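# Prepare a cylindrical grinder for a work order

## Task

Assume nothing about what the previous shift left at the grinder and get it ready for the work order: enter the control settings that the work order and the machine card call for, run a dressing cycle on the wheel, and adjust the gauge zero until the gauge's reading of the master shaft matches the value on its certificate. Do not grind any part. At the end, machine and bench must both be idle with no alarm standing, the wheel head must be at its rest position, nothing may sit on the centres or rests, the guard must be shut, and the master shaft must lie in its cradle.

## Robot and tools

Robot: two arms, left_arm and right_arm, each ending in a two-finger gripper whose fingers can fold. Scene frame: origin at table-top height midway between the nominal bases, +x out over the table, +z up, left_arm on the +y side. Calibrated bases: left_arm (+0.018, +0.435, +0.018) m, right_arm (+0.089, -0.504, +0.018) m. The grinder stands behind the bases toward -x, front facing the arms, headstock toward -y. Gripper axes: fingers point along +z, open and close along y; a block juts about 10 cm toward the gripper's +x.

execute_actions(actions, cameras): runs actions in sequence. An action may hold rows, steps, until, machine and bench. rows: 1 to 15 rows, each one control step (1/30 s). Every row is a single list of 18 numbers in [-1, 1] covering both arms: left dx, dy, dz, rx, ry, rz, gripper position, force_limit, speed, then the same nine for the right. dx..rz are offsets, not poses: measured from that arm's Hand target as it stood when the action began, along that Hand target's own axes; every row counts from that same start. 1.0 equals 0.6 m or 180 degrees; rx, ry, rz form one rotation vector. Repeating an offset in a new action moves further. Sending six zeros re-requests the current Hand target. steps: 1 to 450, at least one per row, default 15; after the last row the arm keeps heading to that row's target. until ends the action early once device conditions hold, e.g. {"machine": {"state": "idle"}}, numbers need a comparison like [">=", 3]; {"all": {"status": "ended"}} and {"any": {"status": "ended"}} watch motions. It never reads or stops the arms. Ramp offsets gradually (about 0.01 per row) for gentle motion.

Gripper numbers: position +1 fully open (140 mm), pads touch near -0.8, -1 closes until blocked. force_limit -1 to +1 sets pad force (about 14 N to 58 N slow); speed -1 to +1 is closing rate (about 30 to 250 mm/s), faster also squeezes harder. To hold a gripper unchanged, resend its last three numbers; a 0 is a real command. object_status: 0 moving, 1 blocked while opening, 2 blocked while closing (a grip), 3 reached the request or pads met. position_measured is in counts (3 open, 230 pads together). Grip with the outer quarter of the pads; near the palm the fingers fold and hold unreliably.

move(target, speed, blend, stop_force, zero, blocking, cameras): straight-line paths. target is one 18-number row or a list of up to 15 such rows, all offsets from the same starting Hand targets. speed in m/s, 0.002 to 3.2, default 0.25. blend in metres rounds corners in a list. stop_force in N, 4 to 120, ends an arm's path when its wrist sensor feels that much push; omit it when backing off a contact. zero (default true) re-zeroes before the move. blocking=false returns early; then call wait or stop before new rows or moves. Each move is capped at 10 s. The result's move: line says done, off_target, held, fault etc.

wait(seconds 0 to 10); stop() brakes a running move; zoom_image(camera, region [x0,y0,x1,y1], at most 504x504) on cam_high, cam_low, cam_centres, cam_machine, cam_left_wrist, cam_right_wrist; show_instructions() shows the reference pages (work order, machine card, certificate); zero_wrist_force(arm); finished_scene(scene 1 to 3).

Machine commands, under "machine" as one object or a list of up to 8: guard shut/open, quill forward/back, page setup/sizes/readings, register + value (-9999 to 9999, register's unit, mm for lengths, diameters) + write true to enter a value, and keys cycle_start, feed_hold, reset, home, gauge, dress, air_blast; {"stop": true} alone stops it. In one object keys act as reset, then write, then others. Lists pause 2.3 s after a guard command, 3.1 s after a quill command. dress needs guard shut, head at rest, no alarm; it sets wheel_d and zeroes since_dress. gauge needs a shaft clamped by the quill, a grinding program selected and reads the seat in gauge_at into gauge_d. home returns the wheel head to rest. Never send cycle_start for this job. bench: {"measure": true} reads a shaft lying untouched in the V blocks, about 12 s.

Result lines: each gripper's end_effector_position (m), quaternion, velocities in the scene frame, Hand target, Tool commands, wrist force/torque, joint data; machine state (idle, running, done, alarm, busy, held), guard_state, guard_edge, quill_state, entry (e.g. taken, refused_...), entries count, alarm, plus the shown page's registers; bench state, message, readings, no_1..no_11.

Avoid: any arm or a held shaft inside the guard's light curtain while something runs (cell_fault); touching the guard as it moves (edge trips, then command open and shut again); pressing past firm contacts (around 150 N or joint torque limits stop an arm for 10 s); arms touching each other; dropping the master shaft or knocking anything off the table; holding loads far out for long (motor heat).

Each tool is called after ">>>" as name([rows], argument=value, ...), one row to a line, values as JSON.

Reference images:

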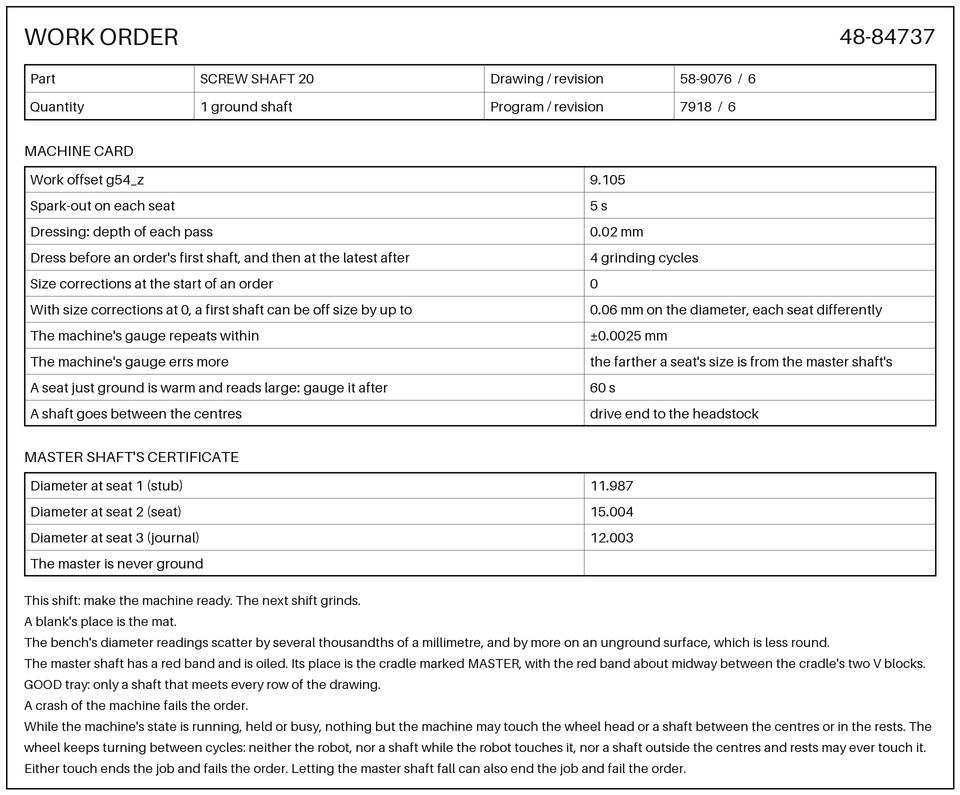

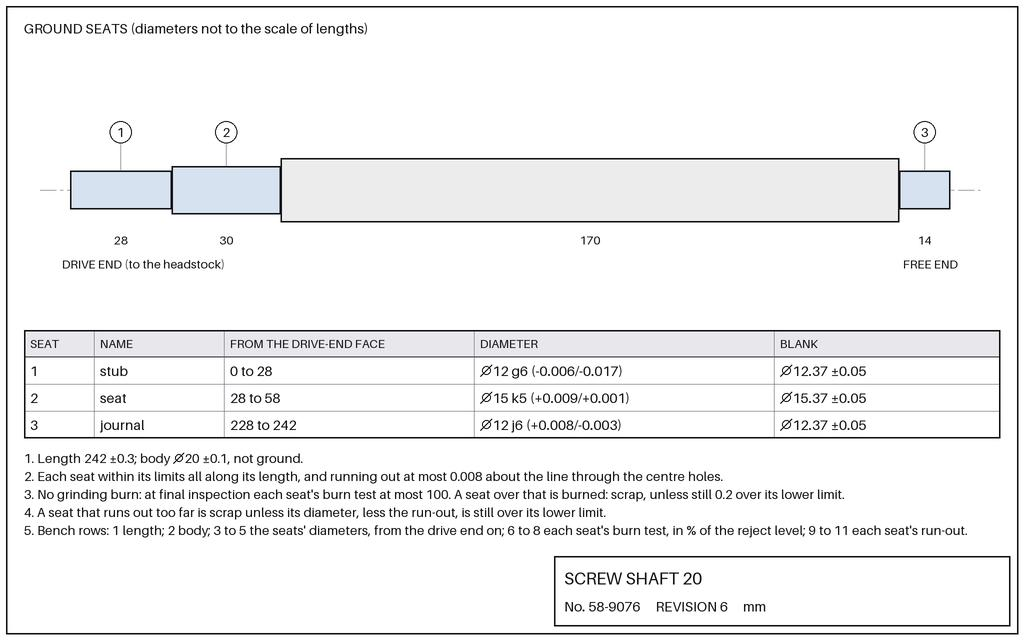

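## Session

>>> execute_actions(actions=[])

Scene clock: 0.00 s.
left_arm: end_effector_position=(+0.5857, +0.4947, +0.3312) position_measured=3 object_status=3 end_effector_quat_wxyz=(-0.243, -0.400, +0.884, -0.006) | right_arm: end_effector_position=(+0.6744, +0.3028, +0.3677) position_measured=3 object_status=3 end_effector_quat_wxyz=(+0.037, +0.921, +0.351, +0.166)
Joint positions: left_arm=[-0.058 -1.51 1.736 -1.361 -1.805 -0.861] | right_arm=[0.824 -1.19 1.385 -2.031 -1.787 -3.057]
Joint velocities: within noise
Joint torques (N m): no reading
Wrist force (N): no reading
Wrist torque (N m): no reading
Wrist force, peak (N): no reading
Hand target: left_arm +0.5857, +0.4947, +0.3312; -0.243, -0.400, +0.884, -0.006 | right_arm +0.6744, +0.3028, +0.3677; +0.037, +0.921, +0.351, +0.166
Tool commands: left_gripper/position=+1.0 left_gripper/force_limit=+1.0 left_gripper/speed=+1.0 right_gripper/position=+1.0 right_gripper/force_limit=+1.0 right_gripper/speed=+1.0
machine.setup: program=+3289 g54_z=+12.914 wheel_d=+289.587 sparkout_s=+5.0 dress_depth=+0.020 gauge_at=+1 gauge_zero=-0.059 program_revision=+2 since_dress=+1 stored1_number=+7918 stored1_revision=+6 stored2_number=+3289 stored2_revision=+2 stored3_number=+8004 stored3_revision=+3 stored4_number=+9000 stored4_revision=+1
machine: state=idle guard_state=shut guard_edge=clear quill_state=forward_empty guard_answer=taken quill_answer=taken page=setup entry=no_entry entries=0 alarm=no_alarm idle_s=3600 queue=idle queue_left=0
bench: message=nothing_yet readings=0 no_1=0.000 no_2=0.000 no_3=0.000 no_4=0.000 no_5=0.000 no_6=0 no_7=0 no_8=0 no_9=0.000 no_10=0.000 no_11=0.000

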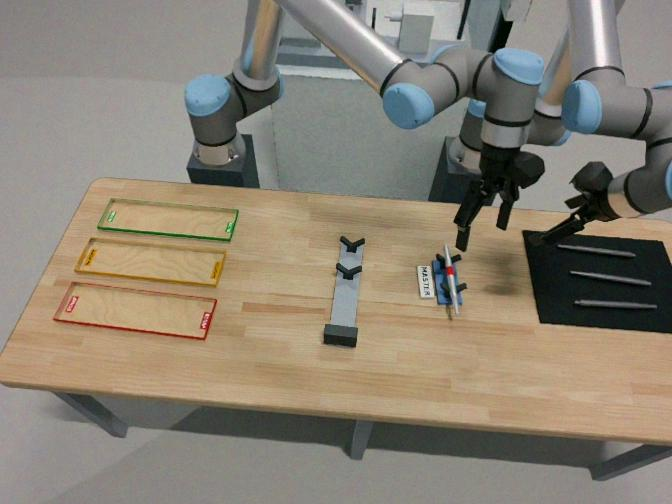

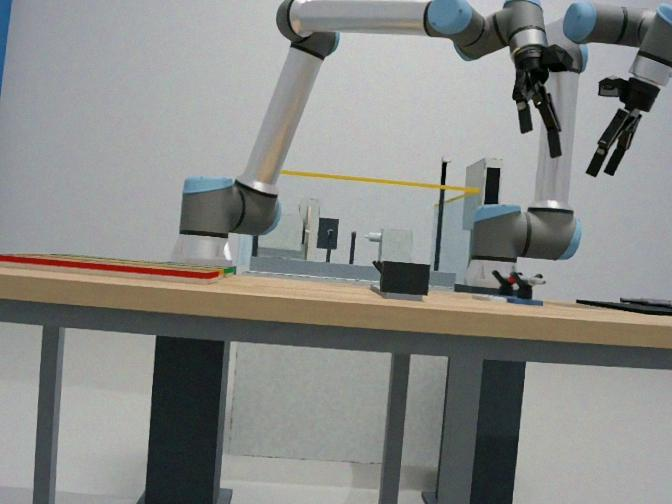

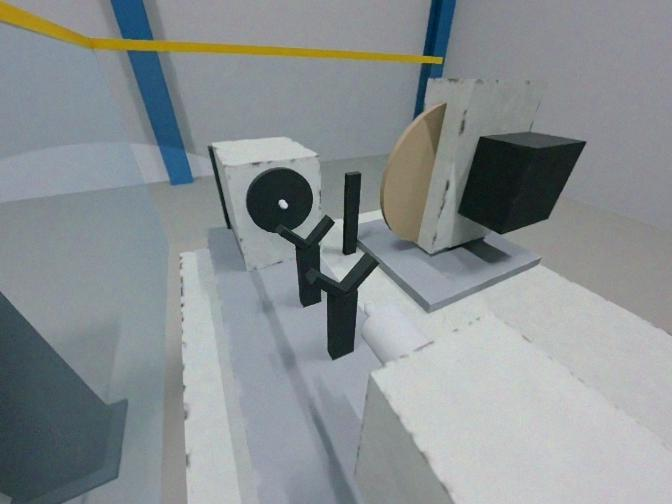

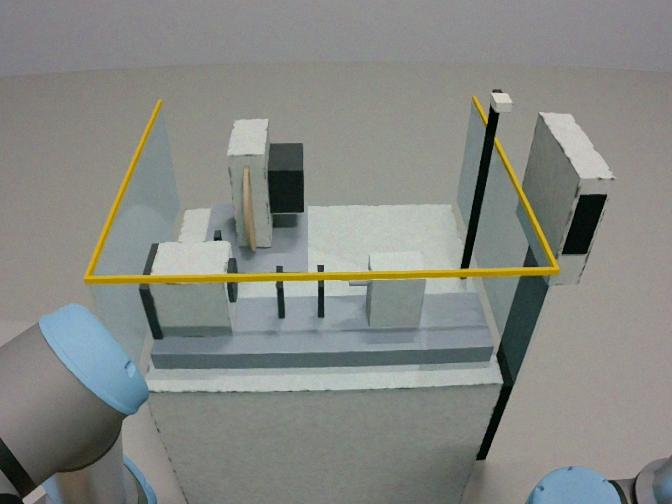

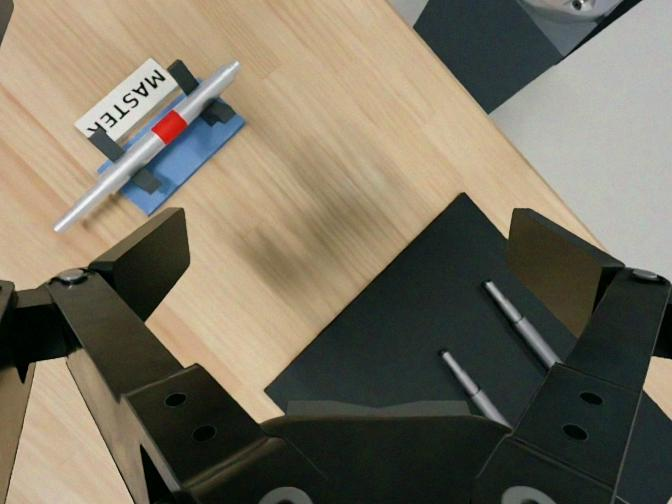

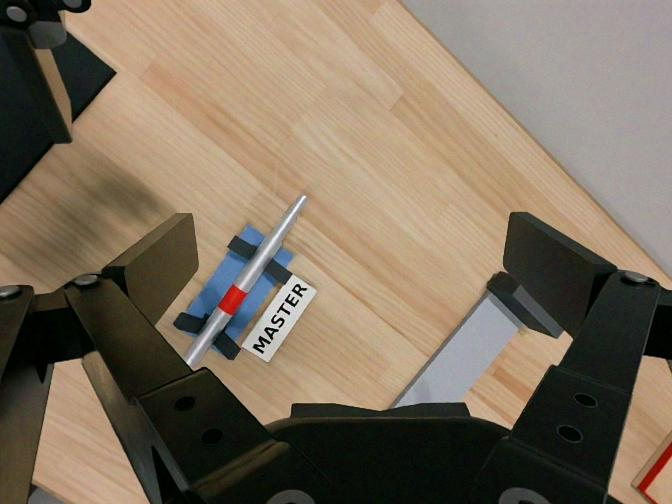

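>>> execute_actions([
  {"machine":[{"register":"program","value":7918,"write":true},{"register":"g54_z","value":9.105,"write":true},{"register":"sparkout_s","value":5,"write":true},{"register":"dress_depth","value":0.02,"write":true},{"register":"size_1","value":0,"write":true},{"register":"size_2","value":0,"write":true},{"register":"size_3","value":0,"write":true},{"page":"sizes"}],"steps":60},
])

>>> zoom_image(camera="cam_high", region=[380, 180, 550, 340])

>>> zoom_image(camera="cam_machine", region=[80, 90, 584, 468])

>>> zoom_image(camera="cam_low", region=[200, 140, 600, 440])

Scene clock: 3.87 s.
left_arm: end_effector_position=(+0.5857, +0.4947, +0.3312) position_measured=3 object_status=3 end_effector_quat_wxyz=(-0.243, -0.400, +0.884, -0.006) | right_arm: end_effector_position=(+0.6744, +0.3028, +0.3677) position_measured=3 object_status=3 end_effector_quat_wxyz=(+0.037, +0.921, +0.351, +0.166)
Joint positions: left_arm=[-0.058 -1.51 1.736 -1.361 -1.805 -0.861] | right_arm=[0.824 -1.19 1.385 -2.031 -1.787 -3.057]
Joint torques (N m): left_arm=[-0.57 -54.91 -48.17 -3.17 -0.8 0.06] | right_arm=[1.17 -79.59 -55.86 -6.16 -1.19 -0.02]
Wrist force (N): left_arm=[-0.2 0.0 0.4] | right_arm=[0.3 -0.3 -0.6]
Wrist torque (N m): left_arm=[-0.01 0.06 0.00] | right_arm=[-0.08 -0.06 0.01]
Wrist force, peak (N): left_arm=[-0.2 -0.5 0.6] | right_arm=[0.2 -0.1 -0.9]
Hand target: left_arm +0.5857, +0.4947, +0.3312; -0.243, -0.400, +0.884, -0.006 | right_arm +0.6744, +0.3028, +0.3677; +0.037, +0.921, +0.351, +0.166
Tool commands: left_gripper/position=+1.0 left_gripper/force_limit=+1.0 left_gripper/speed=+1.0 right_gripper/position=+1.0 right_gripper/force_limit=+1.0 right_gripper/speed=+1.0
machine.sizes: size_1=+0.000 size_2=+0.000 size_3=+0.000 aim_1=+11.989 aim_2=+15.005 aim_3=+12.002
machine: state=idle guard_state=shut guard_edge=clear quill_state=forward_empty guard_answer=taken quill_answer=taken page=sizes entry=taken entries=7 alarm=no_alarm idle_s=3604 queue=done queue_left=0
bench: message=nothing_yet readings=0 no_1=0.000 no_2=0.000 no_3=0.000 no_4=0.000 no_5=0.000 no_6=0 no_7=0 no_8=0 no_9=0.000 no_10=0.000 no_11=0.000

Scaled by 2.965.
This view is cut from an older image: the scene may have changed since it was taken.

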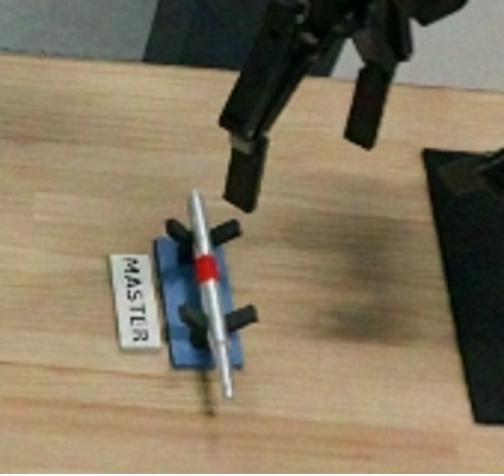

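Scaled by 1.000.
This view is cut from an older image: the scene may have changed since it was taken.

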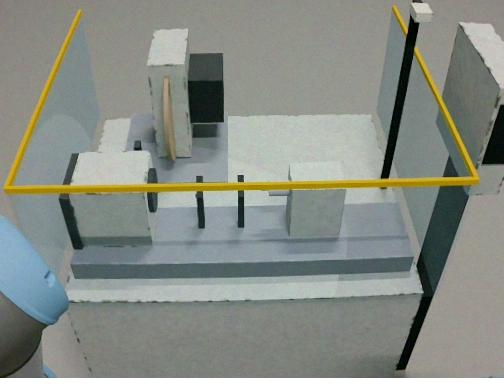

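Scaled by 1.260.
This view is cut from an older image: the scene may have changed since it was taken.

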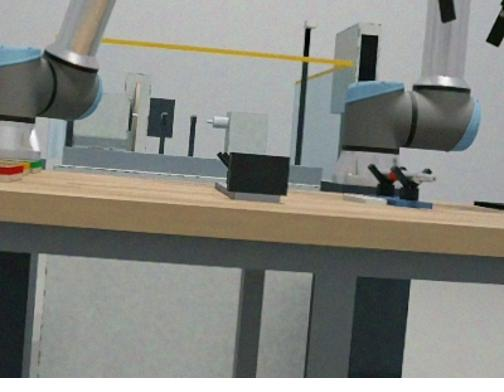

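>>> execute_actions([
  {"machine":[{"page":"setup"},{"dress":true},{"air_blast":true}],"steps":450,"until":{"machine":{"queue":["!=","running"]}}},
], cameras=["cam_machine","cam_centres"])

Scene clock: 19.27 s.
left_arm: end_effector_position=(+0.5857, +0.4947, +0.3312) position_measured=3 object_status=3 end_effector_quat_wxyz=(-0.243, -0.400, +0.884, -0.006) | right_arm: end_effector_position=(+0.6744, +0.3028, +0.3677) position_measured=3 object_status=3 end_effector_quat_wxyz=(+0.037, +0.921, +0.351, +0.166)
Joint positions: left_arm=[-0.058 -1.51 1.736 -1.361 -1.805 -0.861] | right_arm=[0.824 -1.19 1.385 -2.031 -1.787 -3.057]
Joint torques (N m): left_arm=[0 -52.3 -50.21 -3.03 -1 0.02] | right_arm=[1.6 -78.79 -55.17 -6.4 -1.05 0.14]
Wrist force (N): left_arm=[0.1 -0.3 0.3] | right_arm=[0.2 -0.2 -0.3]
Wrist torque (N m): left_arm=[-0.07 -0.02 0.00] | right_arm=[-0.04 -0.05 0.00]
Wrist force, peak (N): left_arm=[-0.6 -0.3 0.5] | right_arm=[0.6 -0.1 -0.7]
Hand target: left_arm +0.5857, +0.4947, +0.3312; -0.243, -0.400, +0.884, -0.006 | right_arm +0.6744, +0.3028, +0.3677; +0.037, +0.921, +0.351, +0.166
Tool commands: left_gripper/position=+1.0 left_gripper/force_limit=+1.0 left_gripper/speed=+1.0 right_gripper/position=+1.0 right_gripper/force_limit=+1.0 right_gripper/speed=+1.0
machine.setup: program=+7918 g54_z=+9.105 wheel_d=+289.587 sparkout_s=+5.0 dress_depth=+0.020 gauge_at=+1 gauge_zero=-0.059 program_revision=+6 since_dress=+1 stored1_number=+7918 stored1_revision=+6 stored2_number=+3289 stored2_revision=+2 stored3_number=+8004 stored3_revision=+3 stored4_number=+9000 stored4_revision=+1
machine: state=running guard_state=shut guard_edge=clear quill_state=forward_empty guard_answer=taken quill_answer=taken page=setup entry=taken entries=8 alarm=no_alarm idle_s=3619 queue=running queue_left=1
bench: message=nothing_yet readings=0 no_1=0.000 no_2=0.000 no_3=0.000 no_4=0.000 no_5=0.000 no_6=0 no_7=0 no_8=0 no_9=0.000 no_10=0.000 no_11=0.000
Images, in order (width x height): cam_centres 672x504, cam_machine 672x504.

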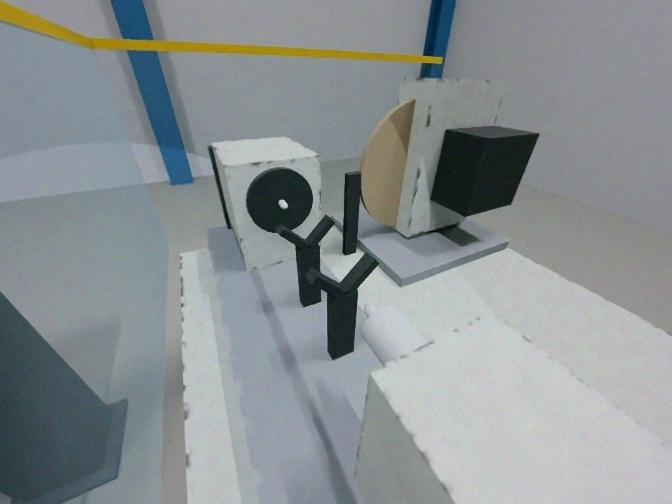

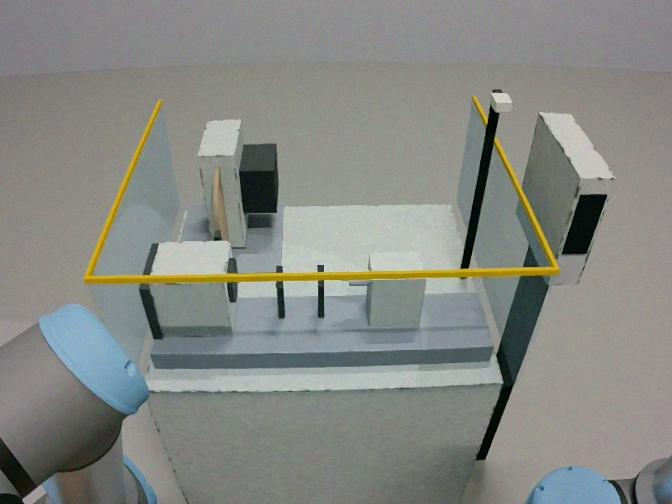

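>>> move(target=[0,0,0,0,0,0,1,1,1,-0.977,0.793,-0.332,0,0,0,1,1,1], speed=0.4)

>>> move(target=[0.281,-0.219,0.057,-0.004,-0.161,0.265,1,1,1,0,0,0,0,0,0,1,1,1], speed=0.3, cameras=["all"])

Scene clock: 25.70 s.
left_arm: end_effector_position=(+0.5857, +0.4947, +0.3312) position_measured=3 object_status=3 end_effector_quat_wxyz=(-0.243, -0.400, +0.884, -0.006) | right_arm: end_effector_position=(+0.5002, -0.4502, +0.4794) position_measured=3 object_status=3 end_effector_quat_wxyz=(+0.037, +0.921, +0.351, +0.166)
Joint positions: left_arm=[-0.058 -1.51 1.736 -1.361 -1.805 -0.861] | right_arm=[-0.512 -2.342 2.113 -1.62 -1.37 -4.335]
Joint torques (N m): left_arm=[0.46 -53.85 -50.44 -2.61 -0.91 -0.13] | right_arm=[-13.09 13.66 -40.97 -6.43 -0.38 -1.13]
Wrist force (N): left_arm=[-0.2 0.0 0.0] | right_arm=[-0.1 0.8 0.2]
Wrist torque (N m): left_arm=[-0.01 0.05 0.00] | right_arm=[0.00 0.03 -0.01]
Wrist force, peak (N): left_arm=[-0.5 0.3 0.6] | right_arm=[-3.5 3.5 -1.4]
Hand target: left_arm +0.5857, +0.4947, +0.3312; -0.243, -0.400, +0.884, -0.006 | right_arm +0.5002, -0.4502, +0.4793; +0.037, +0.921, +0.351, +0.166
Off the commanded pose: left_arm 0.000 m, 0 deg | right_arm 0.000 m, 0 deg.
machine.setup: program=+7918 g54_z=+9.105 wheel_d=+289.587 sparkout_s=+5.0 dress_depth=+0.020 gauge_at=+1 gauge_zero=-0.059 program_revision=+6 since_dress=+1 stored1_number=+7918 stored1_revision=+6 stored2_number=+3289 stored2_revision=+2 stored3_number=+8004 stored3_revision=+3 stored4_number=+9000 stored4_revision=+1
machine: state=running guard_state=shut guard_edge=clear quill_state=forward_empty guard_answer=taken quill_answer=taken page=setup entry=taken entries=8 alarm=no_alarm idle_s=3625 queue=running queue_left=1
bench: message=nothing_yet readings=0 no_1=0.000 no_2=0.000 no_3=0.000 no_4=0.000 no_5=0.000 no_6=0 no_7=0 no_8=0 no_9=0.000 no_10=0.000 no_11=0.000
move: done

Scene clock: 27.80 s.
left_arm: end_effector_position=(+0.5698, +0.2798, +0.3501) position_measured=3 object_status=3 end_effector_quat_wxyz=(+0.000, +0.000, +1.000, +0.000) | right_arm: end_effector_position=(+0.5002, -0.4502, +0.4793) position_measured=3 object_status=3 end_effector_quat_wxyz=(+0.037, +0.921, +0.351, +0.166)
Joint positions: left_arm=[-0.578 -1.794 1.979 -1.757 -1.571 -0.583] | right_arm=[-0.512 -2.342 2.114 -1.62 -1.37 -4.336]
Joint torques (N m): left_arm=[-11.97 -30.93 -57.66 -4.76 -2.95 -1.83] | right_arm=[-12.73 10.26 -40.6 -1.79 0.8 -2.05]
Wrist force (N): left_arm=[0.1 0.1 0.9] | right_arm=[-0.4 0.8 0.3]
Wrist torque (N m): left_arm=[0.13 0.07 -0.06] | right_arm=[0.01 0.08 0.01]
Wrist force, peak (N): left_arm=[-2.7 1.1 0.2] | right_arm=[-0.1 1.2 -0.1]
Hand target: left_arm +0.5699, +0.2797, +0.3501; +0.000, +0.000, +1.000, +0.000 | right_arm +0.5002, -0.4502, +0.4793; +0.037, +0.921, +0.351, +0.166
Off the commanded pose: left_arm 0.000 m, 0 deg | right_arm 0.000 m, 0 deg.
machine.setup: program=+7918 g54_z=+9.105 wheel_d=+289.507 sparkout_s=+5.0 dress_depth=+0.020 gauge_at=+1 gauge_zero=-0.059 program_revision=+6 since_dress=+0 stored1_number=+7918 stored1_revision=+6 stored2_number=+3289 stored2_revision=+2 stored3_number=+8004 stored3_revision=+3 stored4_number=+9000 stored4_revision=+1
machine: state=busy guard_state=shut guard_edge=clear quill_state=forward_empty guard_answer=taken quill_answer=taken page=setup entry=taken entries=9 alarm=no_alarm idle_s=3628 queue=running queue_left=0
bench: message=nothing_yet readings=0 no_1=0.000 no_2=0.000 no_3=0.000 no_4=0.000 no_5=0.000 no_6=0 no_7=0 no_8=0 no_9=0.000 no_10=0.000 no_11=0.000
move: done

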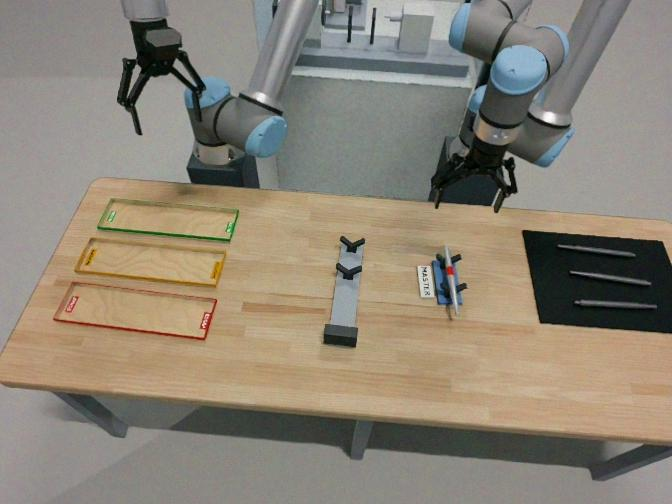

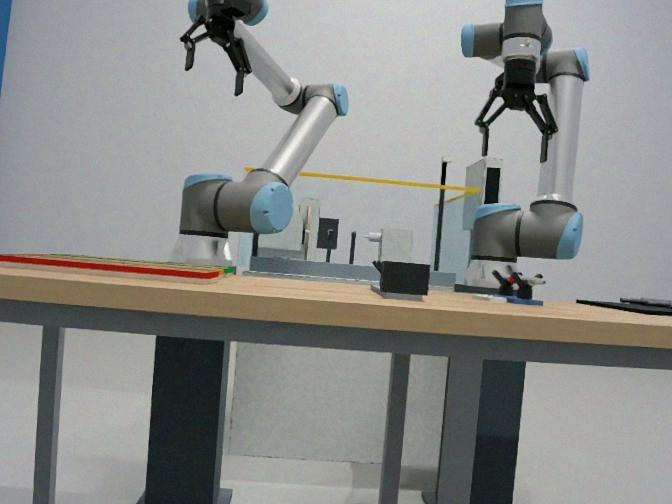

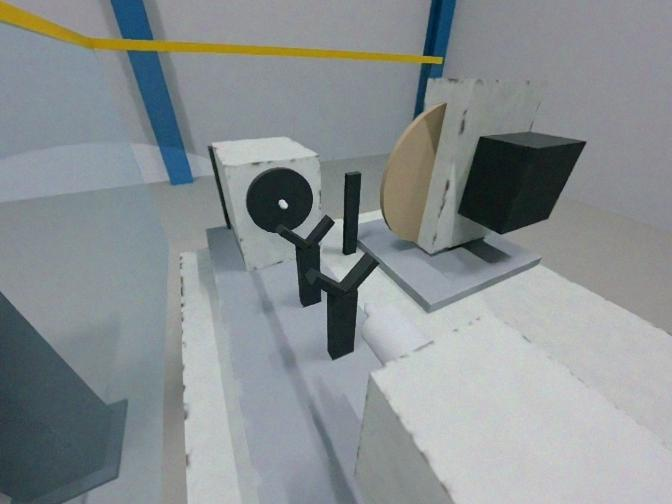

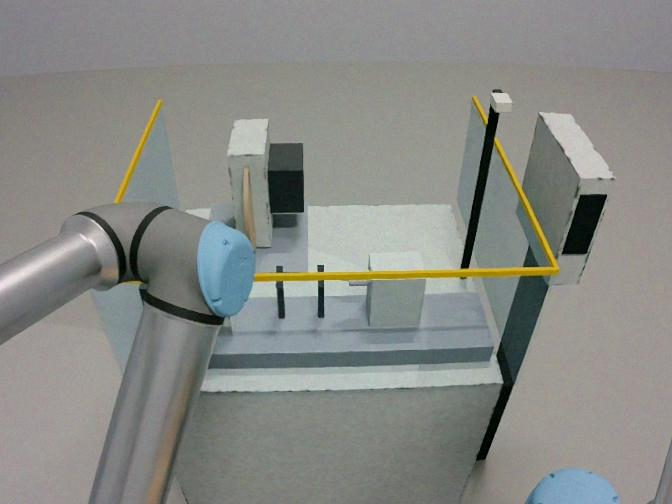

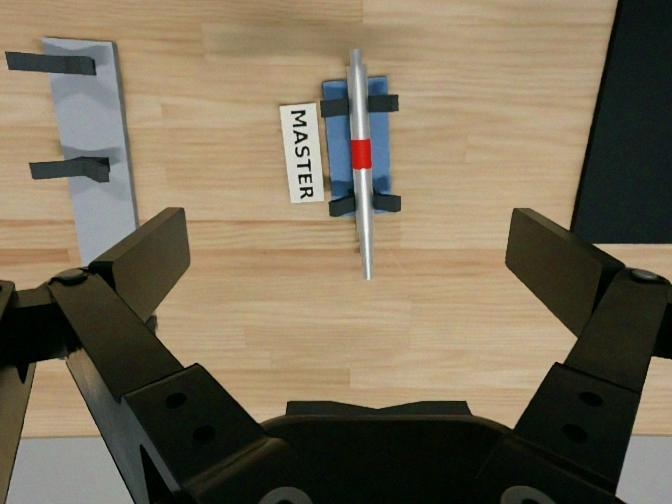

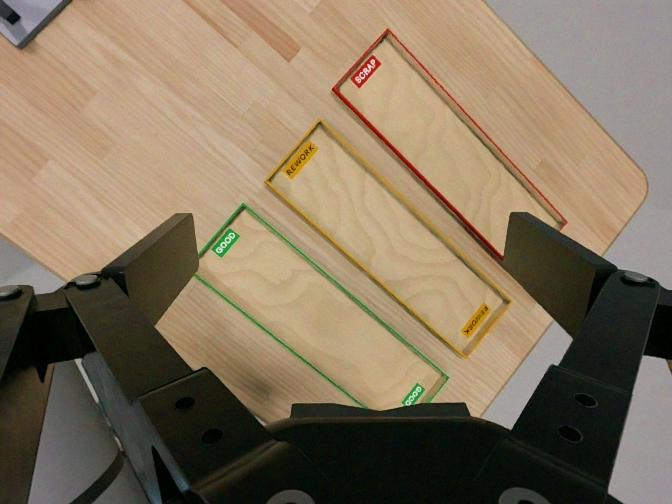

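>>> zoom_image(camera="cam_left_wrist", region=[270, 20, 450, 300])

>>> move(target=[-0.15,0.033,0,0,0,0,1,1,1,0,0,0,0,0,0,1,1,1], speed=0.3, cameras=["cam_high","cam_left_wrist"])

Scaled by 1.800.

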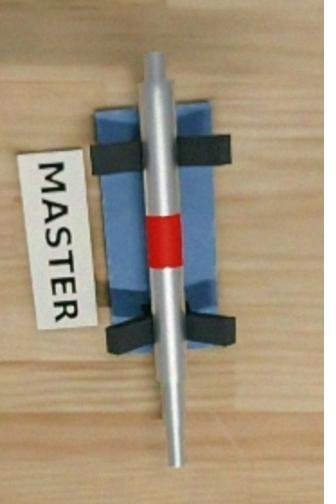

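Scene clock: 29.37 s.
left_arm: end_effector_position=(+0.6598, +0.2995, +0.3502) position_measured=3 object_status=3 end_effector_quat_wxyz=(+0.000, +0.000, +1.000, +0.000) | right_arm: end_effector_position=(+0.5002, -0.4502, +0.4793) position_measured=3 object_status=3 end_effector_quat_wxyz=(+0.037, +0.921, +0.351, +0.166)
Joint positions: left_arm=[-0.472 -1.647 1.856 -1.781 -1.571 -0.477] | right_arm=[-0.512 -2.342 2.114 -1.62 -1.37 -4.336]
Joint torques (N m): left_arm=[6.74 -35.81 -56.53 -2.79 -3.53 -0.77] | right_arm=[-12.21 9.8 -39.94 -1.75 1.06 -1.81]
Wrist force (N): left_arm=[0.4 0.2 1.3] | right_arm=[0.1 0.9 0.5]
Wrist torque (N m): left_arm=[0.13 0.05 -0.12] | right_arm=[0.03 -0.03 0.01]
Wrist force, peak (N): left_arm=[3.5 -0.9 1.2] | right_arm=[0.2 1.2 0.3]
Hand target: left_arm +0.6598, +0.2995, +0.3502; +0.000, +0.000, +1.000, +0.000 | right_arm +0.5002, -0.4502, +0.4793; +0.037, +0.921, +0.351, +0.166
Off the commanded pose: left_arm 0.000 m, 0 deg | right_arm 0.000 m, 0 deg.
machine.setup: program=+7918 g54_z=+9.105 wheel_d=+289.507 sparkout_s=+5.0 dress_depth=+0.020 gauge_at=+1 gauge_zero=-0.059 program_revision=+6 since_dress=+0 stored1_number=+7918 stored1_revision=+6 stored2_number=+3289 stored2_revision=+2 stored3_number=+8004 stored3_revision=+3 stored4_number=+9000 stored4_revision=+1
machine: state=idle guard_state=shut guard_edge=clear quill_state=forward_empty guard_answer=taken quill_answer=taken page=setup entry=taken entries=9 alarm=no_alarm idle_s=3629 queue=done queue_left=0
bench: message=nothing_yet readings=0 no_1=0.000 no_2=0.000 no_3=0.000 no_4=0.000 no_5=0.000 no_6=0 no_7=0 no_8=0 no_9=0.000 no_10=0.000 no_11=0.000
move: done
Images, in order (width x height): cam_high 672x504, cam_left_wrist 672x504.

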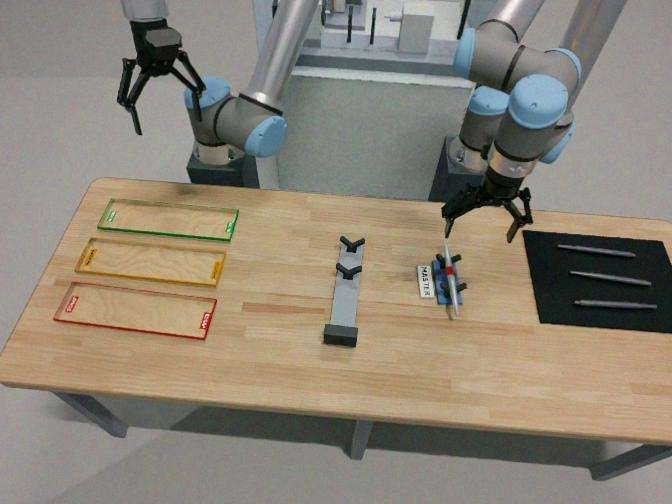

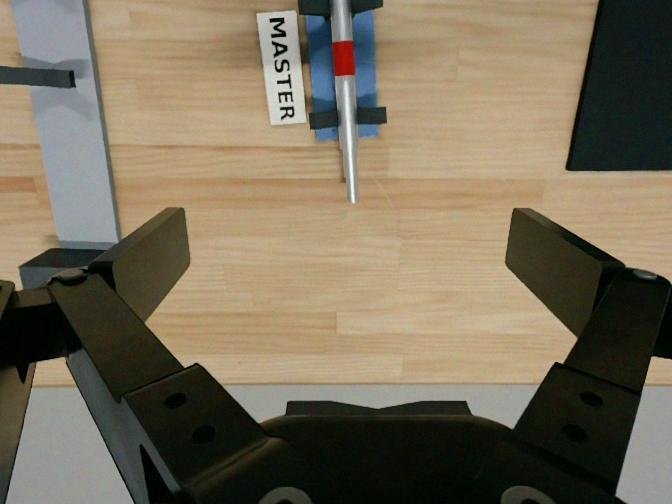

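>>> move(target=[0.08,0.01,0.25,0,0,0,0.2,1,0,0,0,0,0,0,0,1,1,1], speed=0.3, cameras=["cam_high","cam_left_wrist","cam_low"])

Scene clock: 31.43 s.
left_arm: end_effector_position=(+0.6120, +0.3053, +0.2003) position_measured=104 object_status=3 end_effector_quat_wxyz=(+0.000, +0.000, +1.000, +0.000) | right_arm: end_effector_position=(+0.5002, -0.4502, +0.4793) position_measured=3 object_status=3 end_effector_quat_wxyz=(+0.037, +0.921, +0.351, +0.166)
Joint positions: left_arm=[-0.501 -1.639 2.129 -2.062 -1.571 -0.506] | right_arm=[-0.512 -2.342 2.114 -1.62 -1.37 -4.336]
Joint torques (N m): left_arm=[14.1 -43.05 -42.87 -5.98 3.53 2.89] | right_arm=[-12.86 9.45 -40.55 -1.82 0.93 -1.52]
Wrist force (N): left_arm=[0.3 0.2 0.3] | right_arm=[0.3 0.7 -0.1]
Wrist torque (N m): left_arm=[0.13 0.00 -0.05] | right_arm=[0.00 -0.06 0.01]
Wrist force, peak (N): left_arm=[1.9 0.3 4.6] | right_arm=[0.1 1.3 -0.2]
Hand target: left_arm +0.6119, +0.3055, +0.2002; +0.000, +0.000, +1.000, +0.000 | right_arm +0.5002, -0.4502, +0.4793; +0.037, +0.921, +0.351, +0.166
Off the commanded pose: left_arm 0.000 m, 0 deg | right_arm 0.000 m, 0 deg.
machine.setup: program=+7918 g54_z=+9.105 wheel_d=+289.507 sparkout_s=+5.0 dress_depth=+0.020 gauge_at=+1 gauge_zero=-0.059 program_revision=+6 since_dress=+0 stored1_number=+7918 stored1_revision=+6 stored2_number=+3289 stored2_revision=+2 stored3_number=+8004 stored3_revision=+3 stored4_number=+9000 stored4_revision=+1
machine: state=idle guard_state=shut guard_edge=clear quill_state=forward_empty guard_answer=taken quill_answer=taken page=setup entry=taken entries=9 alarm=no_alarm idle_s=3631 queue=done queue_left=0
bench: message=nothing_yet readings=0 no_1=0.000 no_2=0.000 no_3=0.000 no_4=0.000 no_5=0.000 no_6=0 no_7=0 no_8=0 no_9=0.000 no_10=0.000 no_11=0.000
move: done
Images, in order (width x height): cam_high 672x504, cam_low 672x504, cam_left_wrist 672x504.

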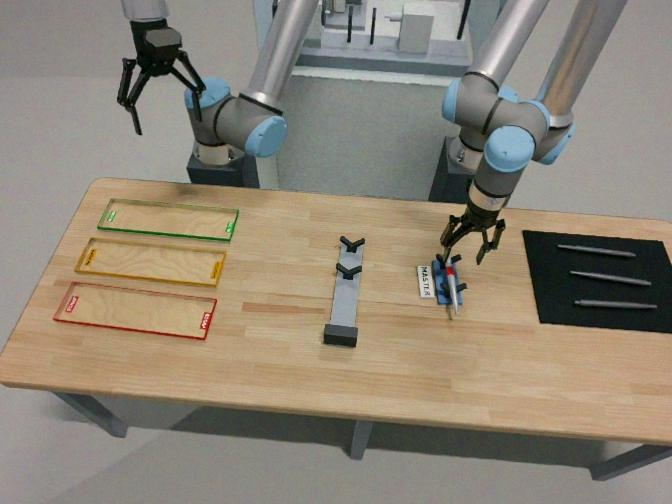

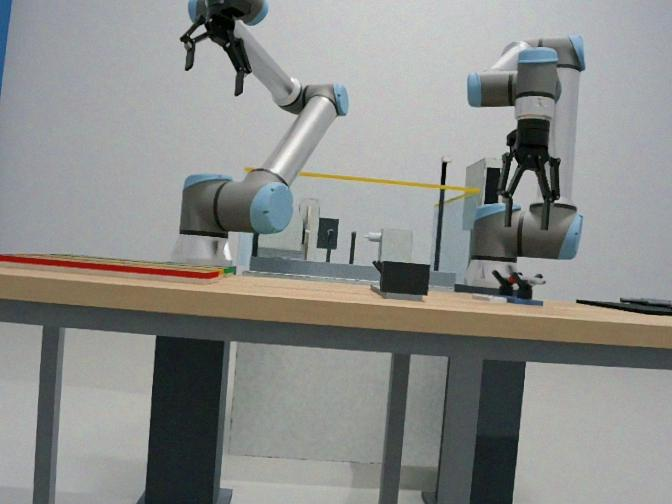

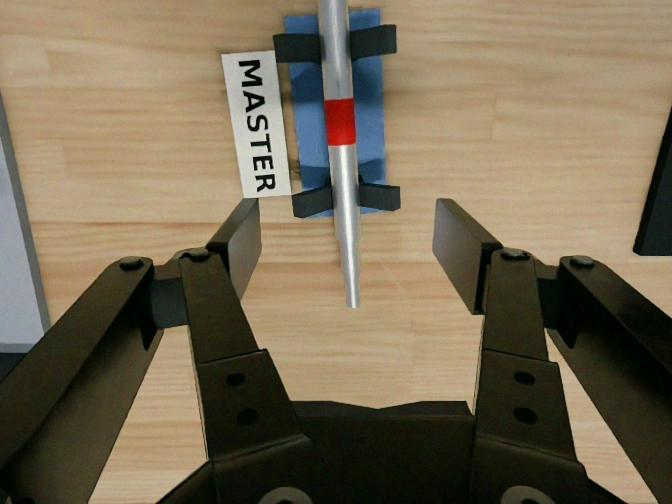

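>>> move(target=[0.02,-0.008,0.133,0,0,-0.0195,0.2,1,0,0,0,0,0,0,0,1,1,1], speed=0.2, cameras=["cam_high","cam_left_wrist","cam_low"])

>>> zoom_image(camera="cam_low", region=[440, 160, 600, 320])

>>> zoom_image(camera="cam_high", region=[390, 180, 530, 320])

Scene clock: 33.53 s.
left_arm: end_effector_position=(+0.6000, +0.3005, +0.1205) position_measured=104 object_status=3 end_effector_quat_wxyz=(+0.000, -0.031, +1.000, +0.000) | right_arm: end_effector_position=(+0.5002, -0.4502, +0.4793) position_measured=3 object_status=3 end_effector_quat_wxyz=(+0.037, +0.921, +0.351, +0.166)
Joint positions: left_arm=[-0.518 -1.571 2.231 -2.231 -1.571 -0.584] | right_arm=[-0.512 -2.342 2.114 -1.62 -1.37 -4.336]
Joint torques (N m): left_arm=[15.01 -34.64 -37.47 -5.69 -0.19 1.42] | right_arm=[-13.22 9.95 -40.38 -1.92 1.3 -1.93]
Wrist force (N): left_arm=[0.0 -0.5 0.2] | right_arm=[-0.5 0.6 0.2]
Wrist torque (N m): left_arm=[-0.02 0.09 -0.20] | right_arm=[-0.04 0.10 0.01]
Wrist force, peak (N): left_arm=[0.8 -0.1 3.6] | right_arm=[0.1 1.3 0.2]
Hand target: left_arm +0.6000, +0.3006, +0.1204; +0.000, -0.031, +1.000, +0.000 | right_arm +0.5002, -0.4502, +0.4793; +0.037, +0.921, +0.351, +0.166
Off the commanded pose: left_arm 0.000 m, 0 deg | right_arm 0.000 m, 0 deg.
machine.setup: program=+7918 g54_z=+9.105 wheel_d=+289.507 sparkout_s=+5.0 dress_depth=+0.020 gauge_at=+1 gauge_zero=-0.059 program_revision=+6 since_dress=+0 stored1_number=+7918 stored1_revision=+6 stored2_number=+3289 stored2_revision=+2 stored3_number=+8004 stored3_revision=+3 stored4_number=+9000 stored4_revision=+1
machine: state=idle guard_state=shut guard_edge=clear quill_state=forward_empty guard_answer=taken quill_answer=taken page=setup entry=taken entries=9 alarm=no_alarm idle_s=3633 queue=done queue_left=0
bench: message=nothing_yet readings=0 no_1=0.000 no_2=0.000 no_3=0.000 no_4=0.000 no_5=0.000 no_6=0 no_7=0 no_8=0 no_9=0.000 no_10=0.000 no_11=0.000
move: done
Images, in order (width x height): cam_high 672x504, cam_low 672x504, cam_left_wrist 672x504.

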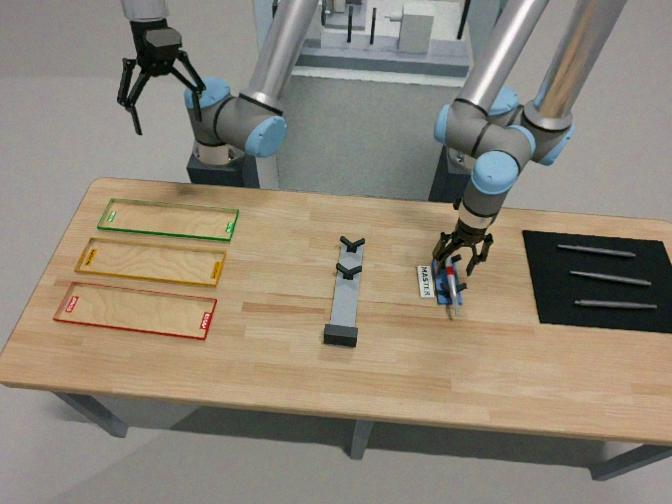

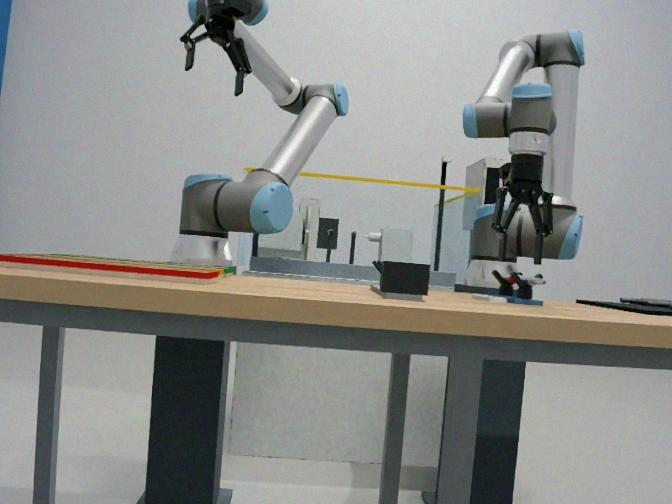

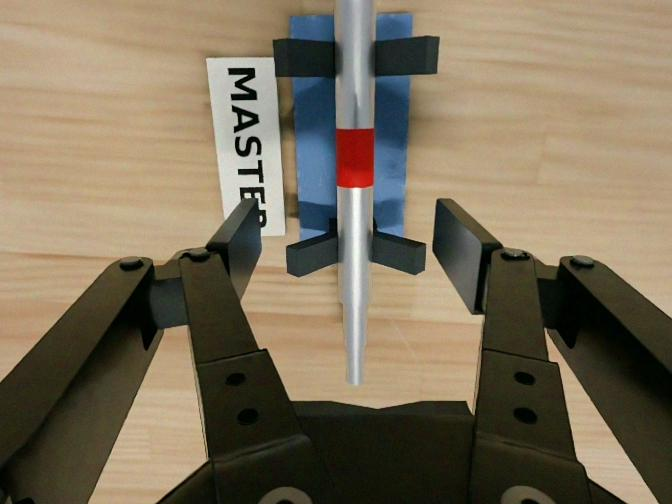

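Scaled by 3.150.

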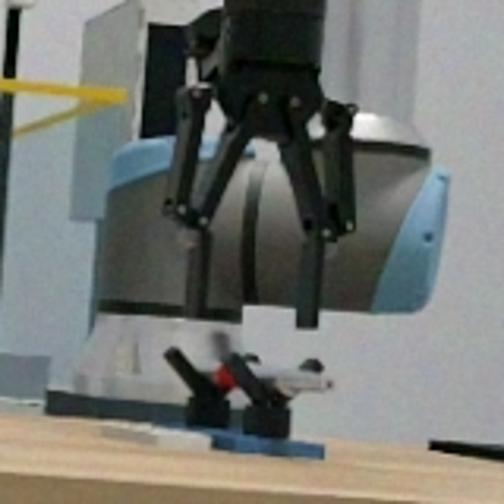

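Scaled by 3.600.

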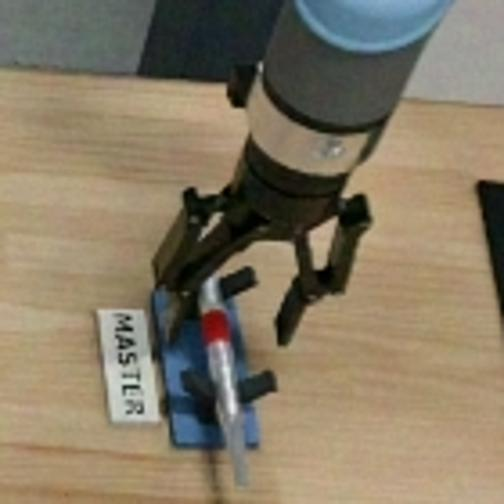

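>>> move(target=[0.041,0.01,0.033,0,0,0,0.2,1,0,0,0,0,0,0,0,1,1,1], speed=0.2, cameras=["cam_high","cam_left_wrist","cam_low"])

>>> zoom_image(camera="cam_low", region=[440, 160, 600, 320])

>>> zoom_image(camera="cam_high", region=[390, 180, 530, 320])

Scene clock: 37.93 s.
left_arm: end_effector_position=(+0.5751, +0.3050, +0.1006) position_measured=104 object_status=3 end_effector_quat_wxyz=(+0.000, -0.031, +1.000, +0.000) | right_arm: end_effector_position=(+0.5002, -0.4502, +0.4793) position_measured=3 object_status=3 end_effector_quat_wxyz=(+0.037, +0.921, +0.351, +0.166)
Joint positions: left_arm=[-0.534 -1.588 2.293 -2.276 -1.571 -0.6] | right_arm=[-0.512 -2.342 2.114 -1.62 -1.37 -4.336]
Joint torques (N m): left_arm=[12.42 -30.1 -48.08 -2.68 2.03 2.43] | right_arm=[-13.08 10.76 -40.77 -1.9 0.86 -1.53]
Wrist force (N): left_arm=[-0.4 -0.2 0.2] | right_arm=[0.2 0.7 0.0]
Wrist torque (N m): left_arm=[0.04 0.14 -0.04] | right_arm=[-0.02 -0.05 0.01]
Wrist force, peak (N): left_arm=[0.9 0.1 1.3] | right_arm=[0.3 1.2 0.5]
Hand target: left_arm +0.5751, +0.3051, +0.1005; +0.000, -0.031, +1.000, +0.000 | right_arm +0.5002, -0.4502, +0.4793; +0.037, +0.921, +0.351, +0.166
Off the commanded pose: left_arm 0.000 m, 0 deg | right_arm 0.000 m, 0 deg.
machine.setup: program=+7918 g54_z=+9.105 wheel_d=+289.507 sparkout_s=+5.0 dress_depth=+0.020 gauge_at=+1 gauge_zero=-0.059 program_revision=+6 since_dress=+0 stored1_number=+7918 stored1_revision=+6 stored2_number=+3289 stored2_revision=+2 stored3_number=+8004 stored3_revision=+3 stored4_number=+9000 stored4_revision=+1
machine: state=idle guard_state=shut guard_edge=clear quill_state=forward_empty guard_answer=taken quill_answer=taken page=setup entry=taken entries=9 alarm=no_alarm idle_s=3638 queue=done queue_left=0
bench: message=nothing_yet readings=0 no_1=0.000 no_2=0.000 no_3=0.000 no_4=0.000 no_5=0.000 no_6=0 no_7=0 no_8=0 no_9=0.000 no_10=0.000 no_11=0.000
move: done
Images, in order (width x height): cam_high 672x504, cam_low 672x504, cam_left_wrist 672x504.

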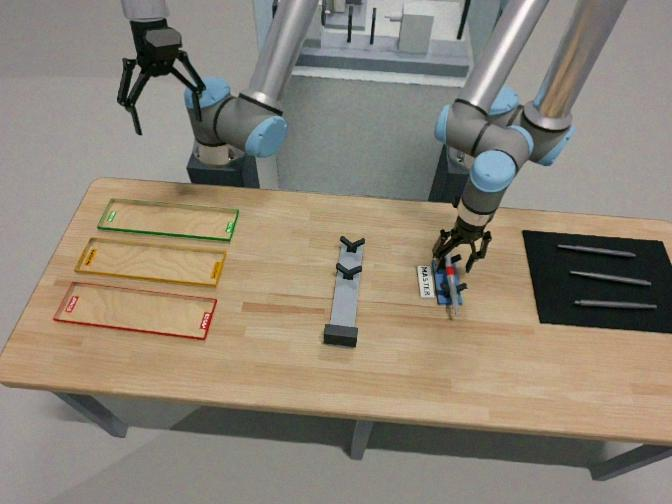

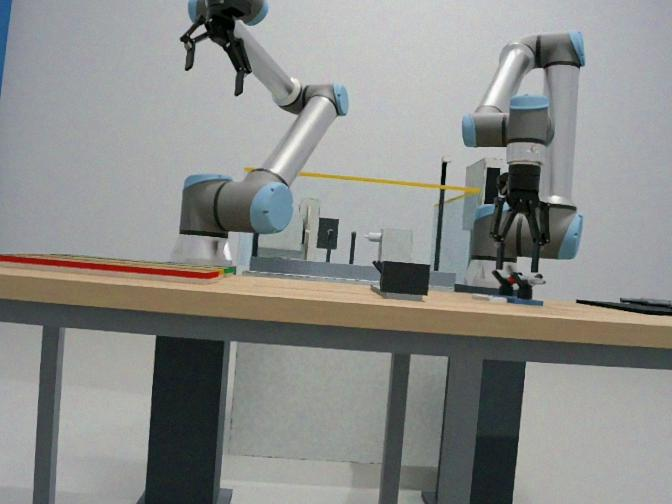

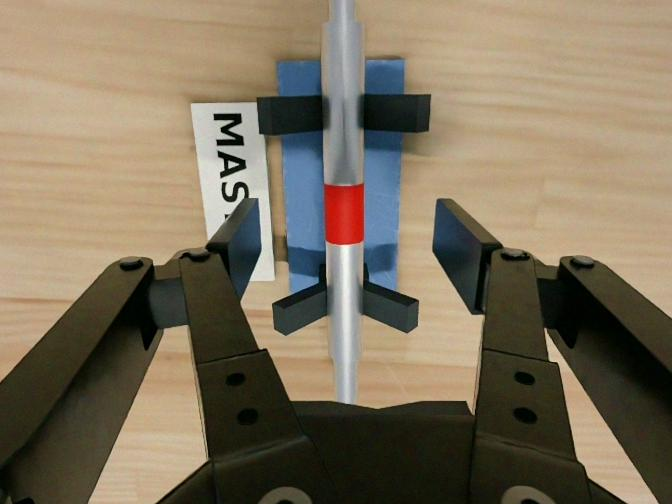

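Scaled by 3.150.

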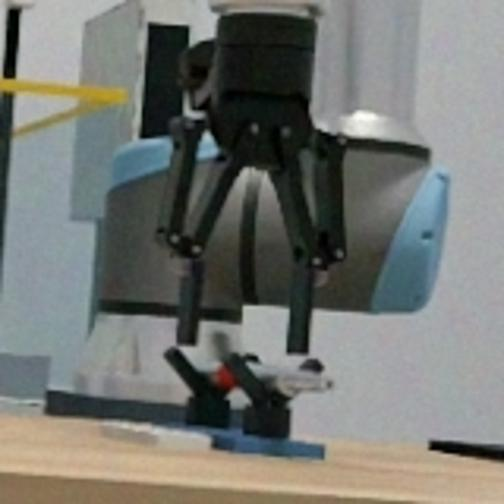

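Scaled by 3.600.

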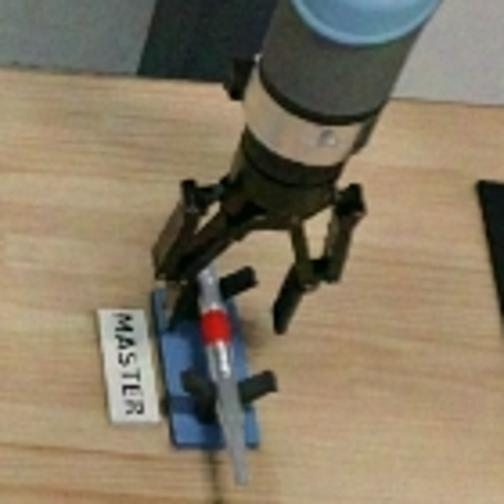

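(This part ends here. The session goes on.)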